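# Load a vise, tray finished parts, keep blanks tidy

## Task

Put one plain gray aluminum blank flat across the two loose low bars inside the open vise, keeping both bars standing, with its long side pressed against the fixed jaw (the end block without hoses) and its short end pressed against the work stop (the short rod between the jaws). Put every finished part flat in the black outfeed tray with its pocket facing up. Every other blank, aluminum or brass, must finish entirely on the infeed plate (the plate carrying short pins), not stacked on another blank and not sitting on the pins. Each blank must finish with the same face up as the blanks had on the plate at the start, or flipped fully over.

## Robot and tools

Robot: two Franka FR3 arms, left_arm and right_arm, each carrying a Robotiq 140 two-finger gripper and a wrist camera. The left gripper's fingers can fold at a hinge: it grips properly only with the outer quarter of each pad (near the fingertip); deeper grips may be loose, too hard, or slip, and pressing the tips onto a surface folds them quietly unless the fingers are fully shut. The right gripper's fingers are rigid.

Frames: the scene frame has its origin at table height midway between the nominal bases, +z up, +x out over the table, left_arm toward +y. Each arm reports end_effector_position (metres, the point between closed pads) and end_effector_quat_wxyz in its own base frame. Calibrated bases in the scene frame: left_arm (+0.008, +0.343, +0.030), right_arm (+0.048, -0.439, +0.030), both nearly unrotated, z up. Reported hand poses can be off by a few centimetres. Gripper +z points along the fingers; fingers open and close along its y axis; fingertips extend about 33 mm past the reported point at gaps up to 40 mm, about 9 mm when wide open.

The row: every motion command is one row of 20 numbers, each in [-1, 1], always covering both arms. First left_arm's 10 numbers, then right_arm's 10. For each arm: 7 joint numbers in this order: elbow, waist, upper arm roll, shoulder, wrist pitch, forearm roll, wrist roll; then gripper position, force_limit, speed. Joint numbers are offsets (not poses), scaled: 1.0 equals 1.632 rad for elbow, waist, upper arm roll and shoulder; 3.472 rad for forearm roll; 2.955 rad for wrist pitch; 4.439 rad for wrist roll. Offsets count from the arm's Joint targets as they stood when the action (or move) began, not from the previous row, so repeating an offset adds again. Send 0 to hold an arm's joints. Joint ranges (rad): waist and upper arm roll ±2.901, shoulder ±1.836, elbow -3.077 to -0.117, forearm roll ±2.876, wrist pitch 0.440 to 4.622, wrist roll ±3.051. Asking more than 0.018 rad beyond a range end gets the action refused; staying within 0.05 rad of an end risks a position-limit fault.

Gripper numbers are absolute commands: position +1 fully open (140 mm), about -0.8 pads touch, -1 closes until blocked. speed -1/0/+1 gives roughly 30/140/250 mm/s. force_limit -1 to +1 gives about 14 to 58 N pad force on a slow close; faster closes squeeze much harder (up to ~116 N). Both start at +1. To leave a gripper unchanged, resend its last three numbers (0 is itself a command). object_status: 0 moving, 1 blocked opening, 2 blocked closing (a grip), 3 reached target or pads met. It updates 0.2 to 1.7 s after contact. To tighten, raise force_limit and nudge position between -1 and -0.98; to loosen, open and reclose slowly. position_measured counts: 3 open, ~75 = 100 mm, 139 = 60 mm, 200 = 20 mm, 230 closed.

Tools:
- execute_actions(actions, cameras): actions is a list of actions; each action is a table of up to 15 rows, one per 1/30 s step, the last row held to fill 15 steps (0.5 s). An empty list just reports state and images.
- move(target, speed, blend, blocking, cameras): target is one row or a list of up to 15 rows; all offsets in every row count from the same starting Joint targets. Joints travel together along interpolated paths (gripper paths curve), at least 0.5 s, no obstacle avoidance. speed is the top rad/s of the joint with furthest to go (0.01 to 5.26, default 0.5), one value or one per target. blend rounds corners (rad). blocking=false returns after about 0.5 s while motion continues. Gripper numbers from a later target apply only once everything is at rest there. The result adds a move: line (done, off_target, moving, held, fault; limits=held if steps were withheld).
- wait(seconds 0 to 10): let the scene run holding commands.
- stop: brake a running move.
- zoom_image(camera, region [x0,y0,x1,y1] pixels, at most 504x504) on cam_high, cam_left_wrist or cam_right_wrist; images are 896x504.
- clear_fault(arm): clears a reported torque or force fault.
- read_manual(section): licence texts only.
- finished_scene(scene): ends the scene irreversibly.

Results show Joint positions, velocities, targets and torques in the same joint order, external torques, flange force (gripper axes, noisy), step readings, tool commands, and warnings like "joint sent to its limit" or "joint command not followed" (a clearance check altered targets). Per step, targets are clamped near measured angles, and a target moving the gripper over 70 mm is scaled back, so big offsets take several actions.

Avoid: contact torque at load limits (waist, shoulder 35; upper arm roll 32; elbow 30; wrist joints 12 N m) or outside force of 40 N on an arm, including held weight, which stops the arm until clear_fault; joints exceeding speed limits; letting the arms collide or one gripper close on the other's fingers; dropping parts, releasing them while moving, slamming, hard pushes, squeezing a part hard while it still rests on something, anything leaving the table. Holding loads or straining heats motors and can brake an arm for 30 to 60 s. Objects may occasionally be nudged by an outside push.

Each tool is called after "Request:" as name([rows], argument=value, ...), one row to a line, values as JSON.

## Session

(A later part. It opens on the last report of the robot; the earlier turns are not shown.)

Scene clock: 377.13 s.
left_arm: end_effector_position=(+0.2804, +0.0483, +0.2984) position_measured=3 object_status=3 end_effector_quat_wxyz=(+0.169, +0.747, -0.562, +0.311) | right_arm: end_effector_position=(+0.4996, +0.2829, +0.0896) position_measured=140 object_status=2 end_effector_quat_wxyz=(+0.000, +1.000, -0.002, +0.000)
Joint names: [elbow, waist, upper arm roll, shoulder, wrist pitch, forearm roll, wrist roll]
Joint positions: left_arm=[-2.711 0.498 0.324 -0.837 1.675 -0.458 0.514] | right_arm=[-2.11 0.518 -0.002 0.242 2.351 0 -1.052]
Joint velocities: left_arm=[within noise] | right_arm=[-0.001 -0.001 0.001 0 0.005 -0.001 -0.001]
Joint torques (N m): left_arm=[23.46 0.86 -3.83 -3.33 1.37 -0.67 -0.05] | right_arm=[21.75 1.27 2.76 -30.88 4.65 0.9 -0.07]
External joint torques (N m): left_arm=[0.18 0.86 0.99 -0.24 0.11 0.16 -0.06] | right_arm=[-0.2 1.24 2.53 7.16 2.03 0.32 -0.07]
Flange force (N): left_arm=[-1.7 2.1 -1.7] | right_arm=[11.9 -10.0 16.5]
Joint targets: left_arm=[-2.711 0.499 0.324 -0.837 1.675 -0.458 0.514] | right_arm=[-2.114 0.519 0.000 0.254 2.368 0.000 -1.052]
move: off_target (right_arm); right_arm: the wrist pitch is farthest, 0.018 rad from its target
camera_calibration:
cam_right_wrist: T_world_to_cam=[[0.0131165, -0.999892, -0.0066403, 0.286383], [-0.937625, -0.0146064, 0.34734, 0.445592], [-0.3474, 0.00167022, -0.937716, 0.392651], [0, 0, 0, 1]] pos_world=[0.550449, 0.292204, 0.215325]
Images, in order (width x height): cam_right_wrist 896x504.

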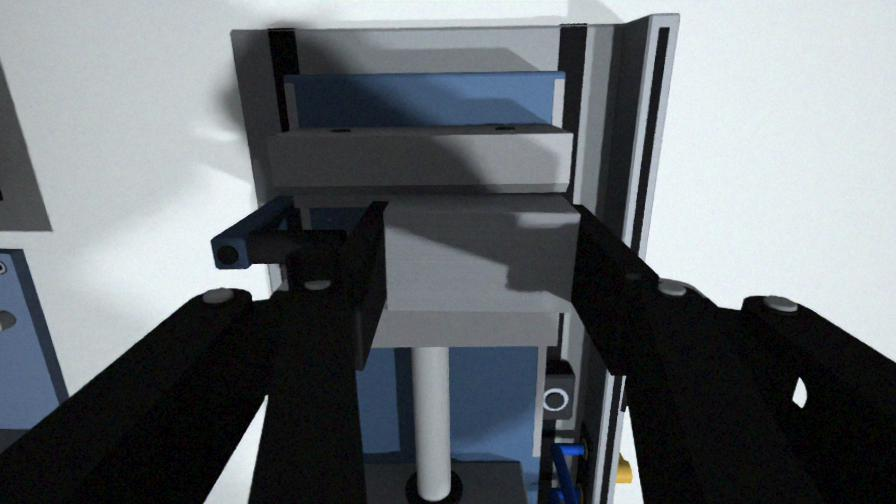

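Request:
move([
  [0,0,0,0,0,0,0,1,1,1,0.0047,0,0,-0.0094,-0.0077,0,0,-1,-0.6,-1],
  [0,0,0,0,0,0,0,1,1,1,0.0230,-0.0048,0,0.0031,-0.0110,0,-0.0018,-1,-0.6,-1],
  [0,0,0,0,0,0,0,1,1,1,0.0211,-0.0048,0,0.0074,-0.0076,0,-0.0018,-1,-0.6,-1],
  [0,0,0,0,0,0,0,1,1,1,0.0211,-0.0048,0,0.0074,-0.0076,0,-0.0018,0.05,-0.6,-1],
  [0,0,0,0,0,0,0,1,1,1,0.0404,-0.0048,0,-0.0313,-0.0396,0,-0.0018,0.05,-0.6,-1],
], speed=[0.06,0.04,0.03,0.5,0.2], blocking=false, cameras=[])

Scene clock: 391.03 s.
left_arm: end_effector_position=(+0.2804, +0.0483, +0.2984) position_measured=3 object_status=3 end_effector_quat_wxyz=(+0.169, +0.747, -0.562, +0.311) | right_arm: end_effector_position=(+0.4997, +0.2830, +0.0900) position_measured=140 object_status=2 end_effector_quat_wxyz=(+0.001, +1.000, -0.002, -0.001)
Joint names: [elbow, waist, upper arm roll, shoulder, wrist pitch, forearm roll, wrist roll]
Joint positions: left_arm=[-2.711 0.498 0.324 -0.837 1.675 -0.458 0.514] | right_arm=[-2.109 0.518 -0.002 0.242 2.349 0 -1.052]
Joint velocities: left_arm=[within noise] | right_arm=[0.02 0 0.003 0.006 -0.028 0.001 -0.001]
Joint torques (N m): left_arm=[23.45 0.87 -3.79 -3.34 1.37 -0.68 -0.01] | right_arm=[25.1 -0.48 0.92 -38.21 2.81 0.61 -0.13]
External joint torques (N m): left_arm=[0.22 0.85 1.02 -0.3 0.1 0.15 -0.02] | right_arm=[2.98 -0.41 0.78 -0.09 0.16 0.02 -0.13]
Flange force (N): left_arm=[-1.7 2.2 -1.8] | right_arm=[9.6 -5.2 -1.6]
Joint targets: left_arm=[-2.711 0.499 0.324 -0.837 1.675 -0.458 0.514] | right_arm=[-2.103 0.518 0.000 0.242 2.344 0.000 -1.053]
Tool commands: left_gripper/position=+1.0 left_gripper/force_limit=+1.0 left_gripper/speed=+1.0 right_gripper/position=-1.0 right_gripper/force_limit=-0.6 right_gripper/speed=-1.0
move: running; path passed 1 of 5 targets; target 4's new numbers were not sent; right_arm: the wrist pitch is farthest, 0.098 rad from its target
No camera images: "cameras" was empty.

Request:
wait(seconds=6, cameras=["cam_right_wrist"])

Request:
move([
  [0,0,0,0,0,0,0,1,1,1,-0.0646,-0.0501,0,-0.0467,0.0099,0,-0.0184,-1,-1,0],
  [0,0,0,0,0,0,0,1,1,1,-0.0811,-0.0501,0,-0.0127,0.0378,0,-0.0184,-1,-1,0],
  [0,0,0,0,0,0,0,1,1,1,-0.0359,-0.0074,0,0.0186,0.0301,0,-0.0027,-1,-1,0],
  [0,0,0,0,0,0,0,1,1,1,-0.0494,-0.0202,0,0.0093,0.0324,0,-0.0074,-1,-1,0],
  [0,0,0,0,0,0,0,1,1,1,-0.0646,-0.0501,0,-0.0467,0.0099,0,-0.0184,-1,-1,0],
], speed=[0.5,0.25,0.06,0.2,0.4], blocking=false, cameras=[])

Scene clock: 401.73 s.
left_arm: end_effector_position=(+0.2804, +0.0483, +0.2984) position_measured=3 object_status=3 end_effector_quat_wxyz=(+0.169, +0.747, -0.562, +0.311) | right_arm: end_effector_position=(+0.5087, +0.2866, +0.1299) position_measured=123 object_status=3 end_effector_quat_wxyz=(-0.001, +1.000, +0.002, +0.001)
Joint names: [elbow, waist, upper arm roll, shoulder, wrist pitch, forearm roll, wrist roll]
Joint positions: left_arm=[-2.711 0.498 0.324 -0.837 1.675 -0.458 0.514] | right_arm=[-2.049 0.512 0.001 0.203 2.255 0 -1.062]
Joint velocities: within noise
Joint torques (N m): left_arm=[23.45 0.91 -3.81 -3.39 1.39 -0.68 -0.04] | right_arm=[24.43 -0.47 0.93 -37.38 2.4 0.68 0.01]
External joint torques (N m): left_arm=[0.22 0.9 1.02 -0.32 0.13 0.16 -0.05] | right_arm=[1.36 -0.47 0.74 0.64 -0.25 0.04 0.01]
Flange force (N): left_arm=[-1.7 2.3 -1.8] | right_arm=[6.3 -3.5 -0.9]
Joint targets: left_arm=[-2.711 0.499 0.324 -0.837 1.675 -0.458 0.514] | right_arm=[-2.048 0.511 0.000 0.203 2.251 0.000 -1.060]
Tool commands: left_gripper/position=+1.0 left_gripper/force_limit=+1.0 left_gripper/speed=+1.0 right_gripper/position=+0.05 right_gripper/force_limit=-0.6 right_gripper/speed=-1.0
earlier move: done; target 4's new numbers were sent with right_arm's wrist pitch 0.024 rad from that target
wait: 0.00 of 6 s (the move ended)
camera_calibration:
cam_right_wrist: T_world_to_cam=[[0.0208597, -0.999739, -0.00935864, 0.286561], [-0.9387, -0.0228061, 0.343979, 0.44346], [-0.344102, 0.00160968, -0.938931, 0.432061], [0, 0, 0, 1]] pos_world=[0.558972, 0.295904, 0.255817]
Images, in order (width x height): cam_right_wrist 896x504.

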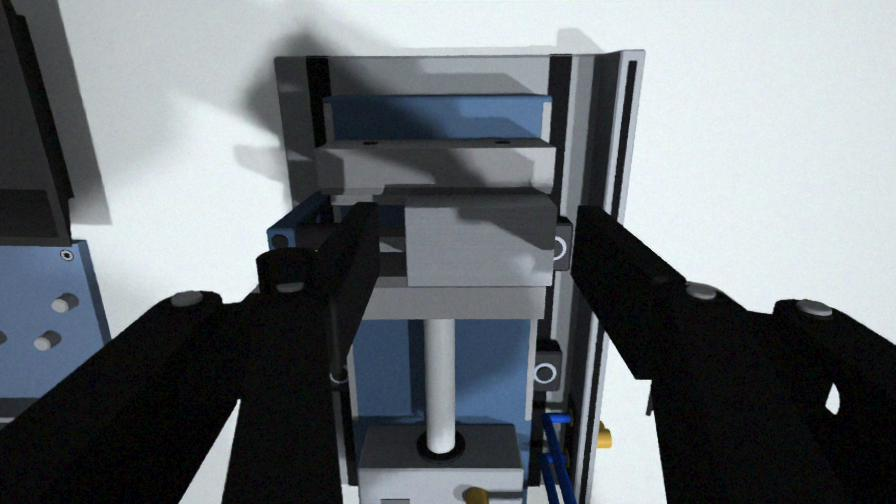

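Scene clock: 402.23 s.
left_arm: end_effector_position=(+0.2804, +0.0483, +0.2984) position_measured=3 object_status=3 end_effector_quat_wxyz=(+0.169, +0.747, -0.562, +0.311) | right_arm: end_effector_position=(+0.5042, +0.2290, +0.1234) position_measured=221 object_status=0 end_effector_quat_wxyz=(+0.002, +1.000, -0.016, -0.003)
Joint names: [elbow, waist, upper arm roll, shoulder, wrist pitch, forearm roll, wrist roll]
Joint positions: left_arm=[-2.711 0.498 0.324 -0.837 1.675 -0.458 0.514] | right_arm=[-2.155 0.43 -0.003 0.139 2.287 0 -1.112]
Joint velocities: left_arm=[within noise] | right_arm=[-0.094 0.001 0.003 0.106 0.174 -0.001 -0.088]
Joint torques (N m): left_arm=[23.46 0.87 -3.76 -3.34 1.38 -0.68 -0.02] | right_arm=[22.04 0.23 2.24 -31.6 2.67 0.64 -0.23]
External joint torques (N m): left_arm=[0.28 0.85 1.05 -0.34 0.12 0.14 -0.03] | right_arm=[0.46 -0.68 1.27 1.38 0.19 0.03 -0.22]
Flange force (N): left_arm=[-1.7 2.2 -1.9] | right_arm=[4.8 -2.2 2.1]
Joint targets: left_arm=[-2.711 0.499 0.324 -0.837 1.675 -0.458 0.514] | right_arm=[-2.167 0.429 0.000 0.154 2.321 0.000 -1.142]
Tool commands: left_gripper/position=+1.0 left_gripper/force_limit=+1.0 left_gripper/speed=+1.0 right_gripper/position=-1.0 right_gripper/force_limit=-1.0 right_gripper/speed=+0.0
move: running; path passed 1 of 5 targets; right_arm: the wrist roll is farthest, 0.030 rad from its target
No camera images: "cameras" was empty.

Request:
wait(seconds=4, cameras=["cam_right_wrist"])

Request:
move([
  [0,0,0,0,0,0,0,1,1,1,0.2757,0.3882,0,0.2306,-0.0249,0,-0.2111,-0.1,0,0],
  [0,0,0,0,0,0,0,1,1,1,0.2621,0.3882,0,0.2845,0.0124,0,-0.2111,-0.1,0,0],
  [0,0,0,0,0,0,0,1,1,1,0.2621,0.3882,0,0.2845,0.0124,0,-0.2111,-1,-1,-1],
  [0,0,0,0,0,0,0,1,1,1,0.2895,0.3882,0,0.2076,-0.0452,0,-0.2111,-1,-1,-1],
  [0,0,0,0,0,0,0,1,1,1,0.9087,0.2496,0,0.5783,-0.1825,0,-0.2621,-1,-1,-1],
  [0,0,0,0,0,0,0,1,1,1,0.8275,0.2496,0,0.6089,-0.1207,0,-0.2621,-1,-1,-1],
], speed=[1.0,0.25,0.5,0.35,0.9,0.15], blend=[0,0,0,0.02,0,0], blocking=false, cameras=["cam_high"])

Request:
zoom_image(camera="cam_high", region=[470, 205, 555, 290])

Scene clock: 418.90 s.
left_arm: end_effector_position=(+0.2804, +0.0483, +0.2984) position_measured=3 object_status=3 end_effector_quat_wxyz=(+0.169, +0.747, -0.562, +0.311) | right_arm: end_effector_position=(+0.5066, +0.2313, +0.1312) position_measured=233 object_status=3 end_effector_quat_wxyz=(-0.001, +1.000, -0.001, +0.003)
Joint names: [elbow, waist, upper arm roll, shoulder, wrist pitch, forearm roll, wrist roll]
Joint positions: left_arm=[-2.711 0.498 0.324 -0.837 1.675 -0.458 0.514] | right_arm=[-2.152 0.431 -0.002 0.126 2.285 -0.002 -1.139]
Joint velocities: within noise
Joint torques (N m): left_arm=[23.45 0.92 -3.76 -3.3 1.38 -0.68 -0.02] | right_arm=[24.05 -0.55 0.85 -34.39 2.4 0.91 -0.23]
External joint torques (N m): left_arm=[0.13 0.85 1.01 -0.15 0.1 0.16 -0.03] | right_arm=[1.21 -0.47 0.8 0.77 -0.26 0.28 -0.23]
Flange force (N): left_arm=[-2.0 1.9 -1.7] | right_arm=[6.3 -2.5 -0.5]
Joint targets: left_arm=[-2.711 0.499 0.324 -0.837 1.675 -0.458 0.514] | right_arm=[-2.154 0.429 0.000 0.127 2.281 0.000 -1.142]
Tool commands: left_gripper/position=+1.0 left_gripper/force_limit=+1.0 left_gripper/speed=+1.0 right_gripper/position=-1.0 right_gripper/force_limit=-1.0 right_gripper/speed=+0.0
earlier move: done
wait: 0.00 of 4 s (the move ended)
camera_calibration:
cam_right_wrist: T_world_to_cam=[[0.0153397, -0.999846, -0.0084863, 0.234122], [-0.940002, -0.0173136, 0.340731, 0.439599], [-0.340825, 0.00275042, -0.940123, 0.430908], [0, 0, 0, 1]] pos_world=[0.556496, 0.240512, 0.257308]
Images, in order (width x height): cam_right_wrist 896x504.

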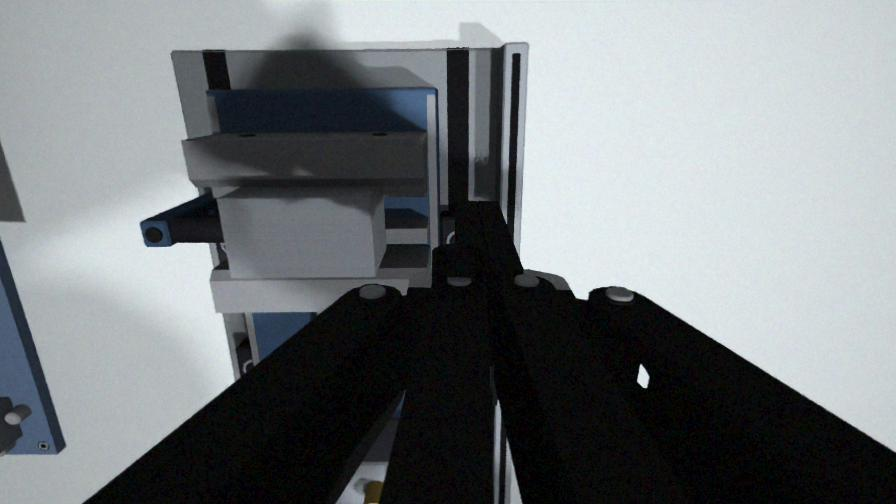

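Scene clock: 419.40 s.
left_arm: end_effector_position=(+0.2804, +0.0483, +0.2984) position_measured=3 object_status=3 end_effector_quat_wxyz=(+0.169, +0.747, -0.562, +0.311) | right_arm: end_effector_position=(+0.4840, +0.3528, +0.1223) position_measured=144 object_status=0 end_effector_quat_wxyz=(-0.001, +0.983, +0.185, +0.005)
Joint names: [elbow, waist, upper arm roll, shoulder, wrist pitch, forearm roll, wrist roll]
Joint positions: left_arm=[-2.711 0.498 0.324 -0.837 1.675 -0.458 0.514] | right_arm=[-2.006 0.635 -0.004 0.249 2.266 -0.002 -1.312]
Joint velocities: left_arm=[within noise] | right_arm=[0.475 0.682 0.017 0.4 -0.067 0.001 -0.717]
Joint torques (N m): left_arm=[23.51 0.87 -3.81 -3.37 1.38 -0.68 -0.05] | right_arm=[24.32 0.92 1.68 -38.18 2.24 0.94 -0.42]
External joint torques (N m): left_arm=[0.3 0.9 1.06 -0.31 0.12 0.16 -0.06] | right_arm=[1.69 0.35 1 1.14 -0.34 0.3 -0.42]
Flange force (N): left_arm=[-1.7 2.1 -2.0] | right_arm=[9.9 -2.8 -0.5]
Joint targets: left_arm=[-2.711 0.499 0.324 -0.837 1.675 -0.458 0.514] | right_arm=[-1.962 0.699 0.000 0.287 2.249 0.000 -1.540]
Tool commands: left_gripper/position=+1.0 left_gripper/force_limit=+1.0 left_gripper/speed=+1.0 right_gripper/position=-0.1 right_gripper/force_limit=+0.0 right_gripper/speed=+0.0
move: running; path passed 0 of 6 targets; target 3's new numbers were not sent; right_arm: the elbow is farthest, 1.203 rad from its target
Images, in order (width x height): cam_high 896x504.

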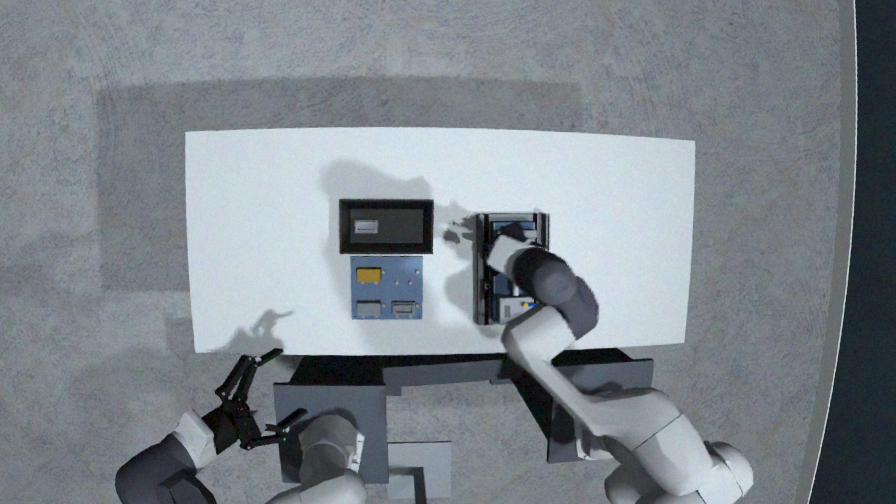

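Scaled by 5.929 from the camera's 896x504 image, which has a finer 1280x720 frame.

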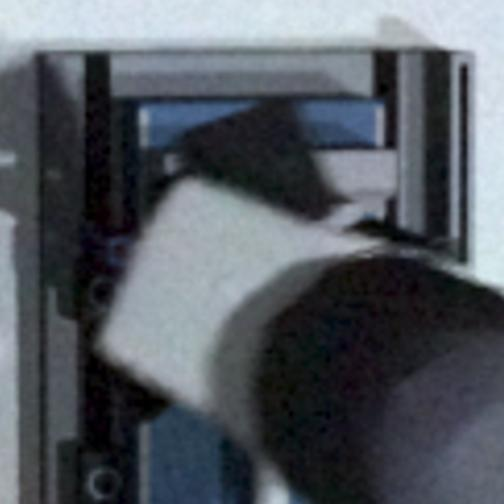

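Request:
wait(seconds=10, cameras=["cam_right_wrist","cam_high"])

Scene clock: 426.17 s.
left_arm: end_effector_position=(+0.2804, +0.0483, +0.2984) position_measured=3 object_status=3 end_effector_quat_wxyz=(+0.169, +0.747, -0.562, +0.311) | right_arm: end_effector_position=(+0.5373, +0.5921, +0.0318) position_measured=180 object_status=2 end_effector_quat_wxyz=(+0.001, +0.709, +0.706, +0.003)
Joint names: [elbow, waist, upper arm roll, shoulder, wrist pitch, forearm roll, wrist roll]
Joint positions: left_arm=[-2.711 0.498 0.324 -0.837 1.675 -0.458 0.514] | right_arm=[-0.797 0.835 -0.001 1.111 1.915 -0.002 -2.302]
Joint velocities: within noise
Joint torques (N m): left_arm=[23.44 0.86 -3.81 -3.33 1.39 -0.68 -0.05] | right_arm=[23.32 0.1 1.73 -53.42 3.43 1.12 -0.21]
External joint torques (N m): left_arm=[0.2 0.85 1.02 -0.21 0.13 0.16 -0.07] | right_arm=[-1.38 0.06 0.8 5.83 0.85 0.24 -0.21]
Flange force (N): left_arm=[-1.8 1.9 -1.8] | right_arm=[0.0 0.0 0.0]
Joint targets: left_arm=[-2.711 0.499 0.324 -0.837 1.675 -0.458 0.514] | right_arm=[-0.803 0.837 0.000 1.121 1.924 0.000 -2.305]
Tool commands: left_gripper/position=+1.0 left_gripper/force_limit=+1.0 left_gripper/speed=+1.0 right_gripper/position=-1.0 right_gripper/force_limit=-1.0 right_gripper/speed=-1.0
earlier move: done
wait: 3.90 of 10 s (the move ended)
camera_calibration:
cam_right_wrist: T_world_to_cam=[[0.999911, 0.0132582, -0.0012135, -0.535611], [0.0128677, -0.939009, 0.343652, 0.542213], [0.00341671, -0.343637, -0.939096, 0.367052], [0, 0, 0, 1]] pos_world=[0.527332, 0.642376, 0.157715]
Images, in order (width x height): cam_high 896x504, cam_right_wrist 896x504.

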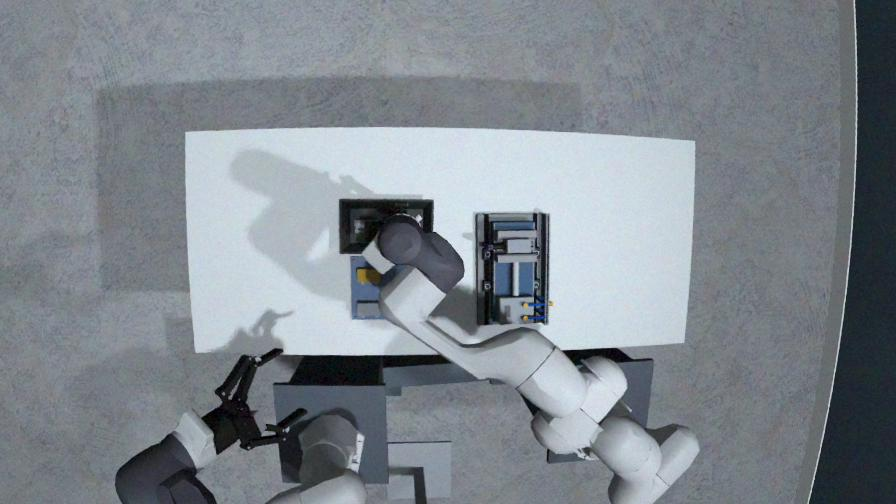

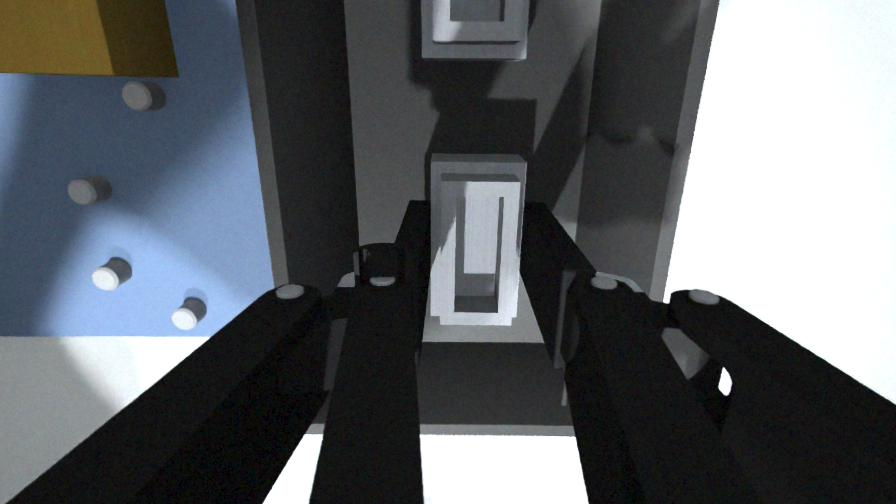

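Request:
move([
  [0,0,0,0,0,0,0,1,1,1,0.0057,0,0,-0.0021,-0.0043,0,0,-1,-1,-1],
  [0,0,0,0,0,0,0,1,1,1,0.0057,0,0,-0.0021,-0.0043,0,0,-0.28,-1,-1],
  [0,0,0,0,0,0,0,1,1,1,0.0812,0,0,-0.0306,-0.0618,0,0,-0.28,-1,-1],
], speed=[0.05,0.5,0.2], cameras=["cam_right_wrist","cam_high"])

Request:
zoom_image(camera="cam_high", region=[470, 205, 555, 290])

Scene clock: 432.37 s.
left_arm: end_effector_position=(+0.2804, +0.0483, +0.2984) position_measured=3 object_status=3 end_effector_quat_wxyz=(+0.169, +0.747, -0.562, +0.311) | right_arm: end_effector_position=(+0.5369, +0.5917, +0.1109) position_measured=164 object_status=3 end_effector_quat_wxyz=(+0.001, +0.709, +0.706, +0.003)
Joint names: [elbow, waist, upper arm roll, shoulder, wrist pitch, forearm roll, wrist roll]
Joint positions: left_arm=[-2.711 0.498 0.324 -0.837 1.675 -0.458 0.514] | right_arm=[-0.671 0.835 -0.001 1.069 1.746 -0.002 -2.302]
Joint velocities: left_arm=[within noise] | right_arm=[0.001 0 0 0 -0.005 -0.001 0.002]
Joint torques (N m): left_arm=[23.46 0.8 -3.8 -3.32 1.37 -0.67 -0.01] | right_arm=[26.28 0.08 1.75 -57.96 2.27 1.16 -0.17]
External joint torques (N m): left_arm=[0.18 0.75 1 -0.25 0.1 0.16 -0.02] | right_arm=[1.48 0.3 0.94 1.16 -0.34 0.25 -0.18]
Flange force (N): left_arm=[-1.8 2.0 -1.7] | right_arm=[0.0 0.0 0.0]
Joint targets: left_arm=[-2.711 0.499 0.324 -0.837 1.675 -0.458 0.514] | right_arm=[-0.670 0.837 0.000 1.071 1.741 0.000 -2.305]
move: done
camera_calibration:
cam_right_wrist: T_world_to_cam=[[0.999911, 0.0132427, -0.00185515, -0.534945], [0.0130717, -0.938759, 0.344325, 0.514355], [0.00281827, -0.344319, -0.938849, 0.441833], [0, 0, 0, 1]] pos_world=[0.526928, 0.642071, 0.236717]
Images, in order (width x height): cam_high 896x504, cam_right_wrist 896x504.

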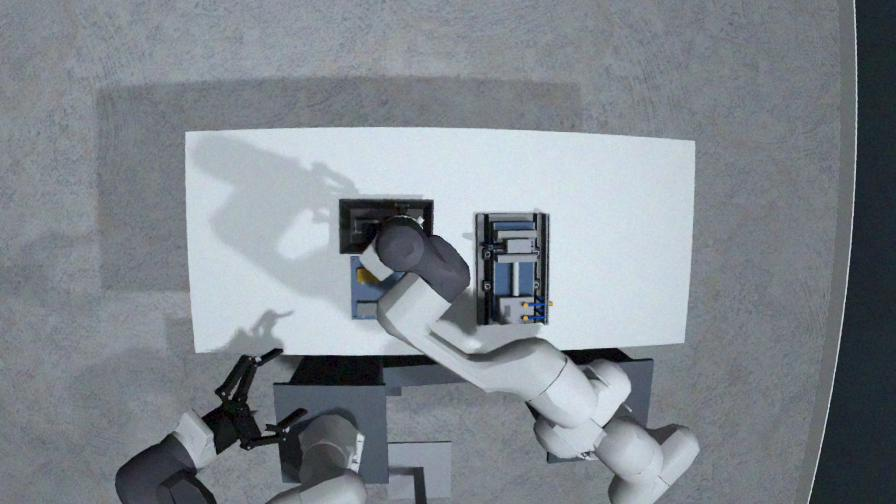

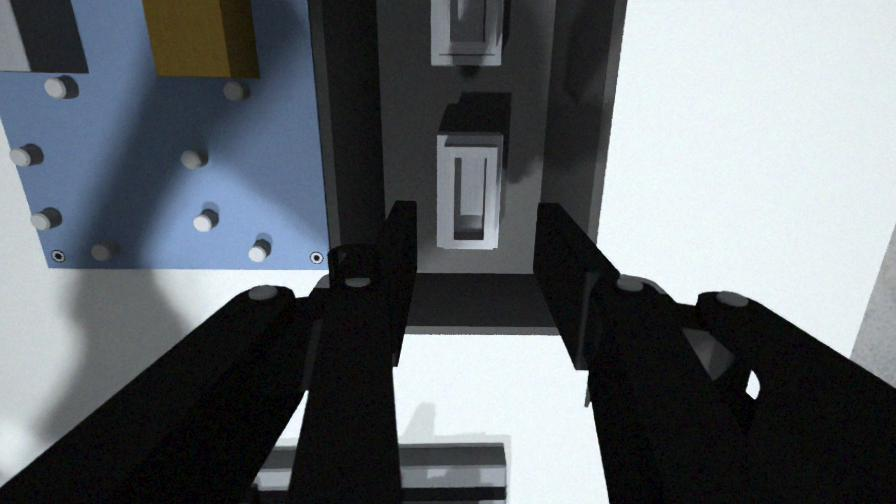

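Scaled by 5.929 from the camera's 896x504 image, which has a finer 1280x720 frame.

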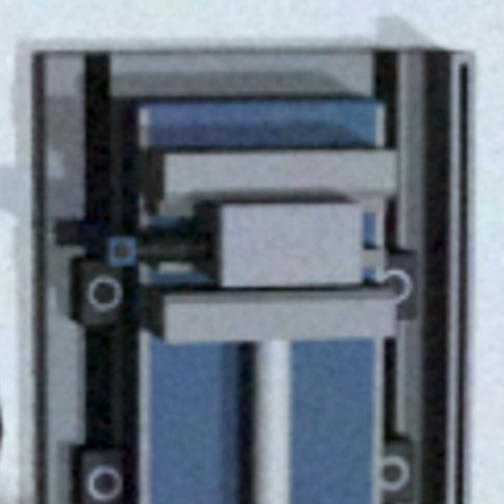

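Request:
finished_scene(scene=1)

The scene is finished: the task was done.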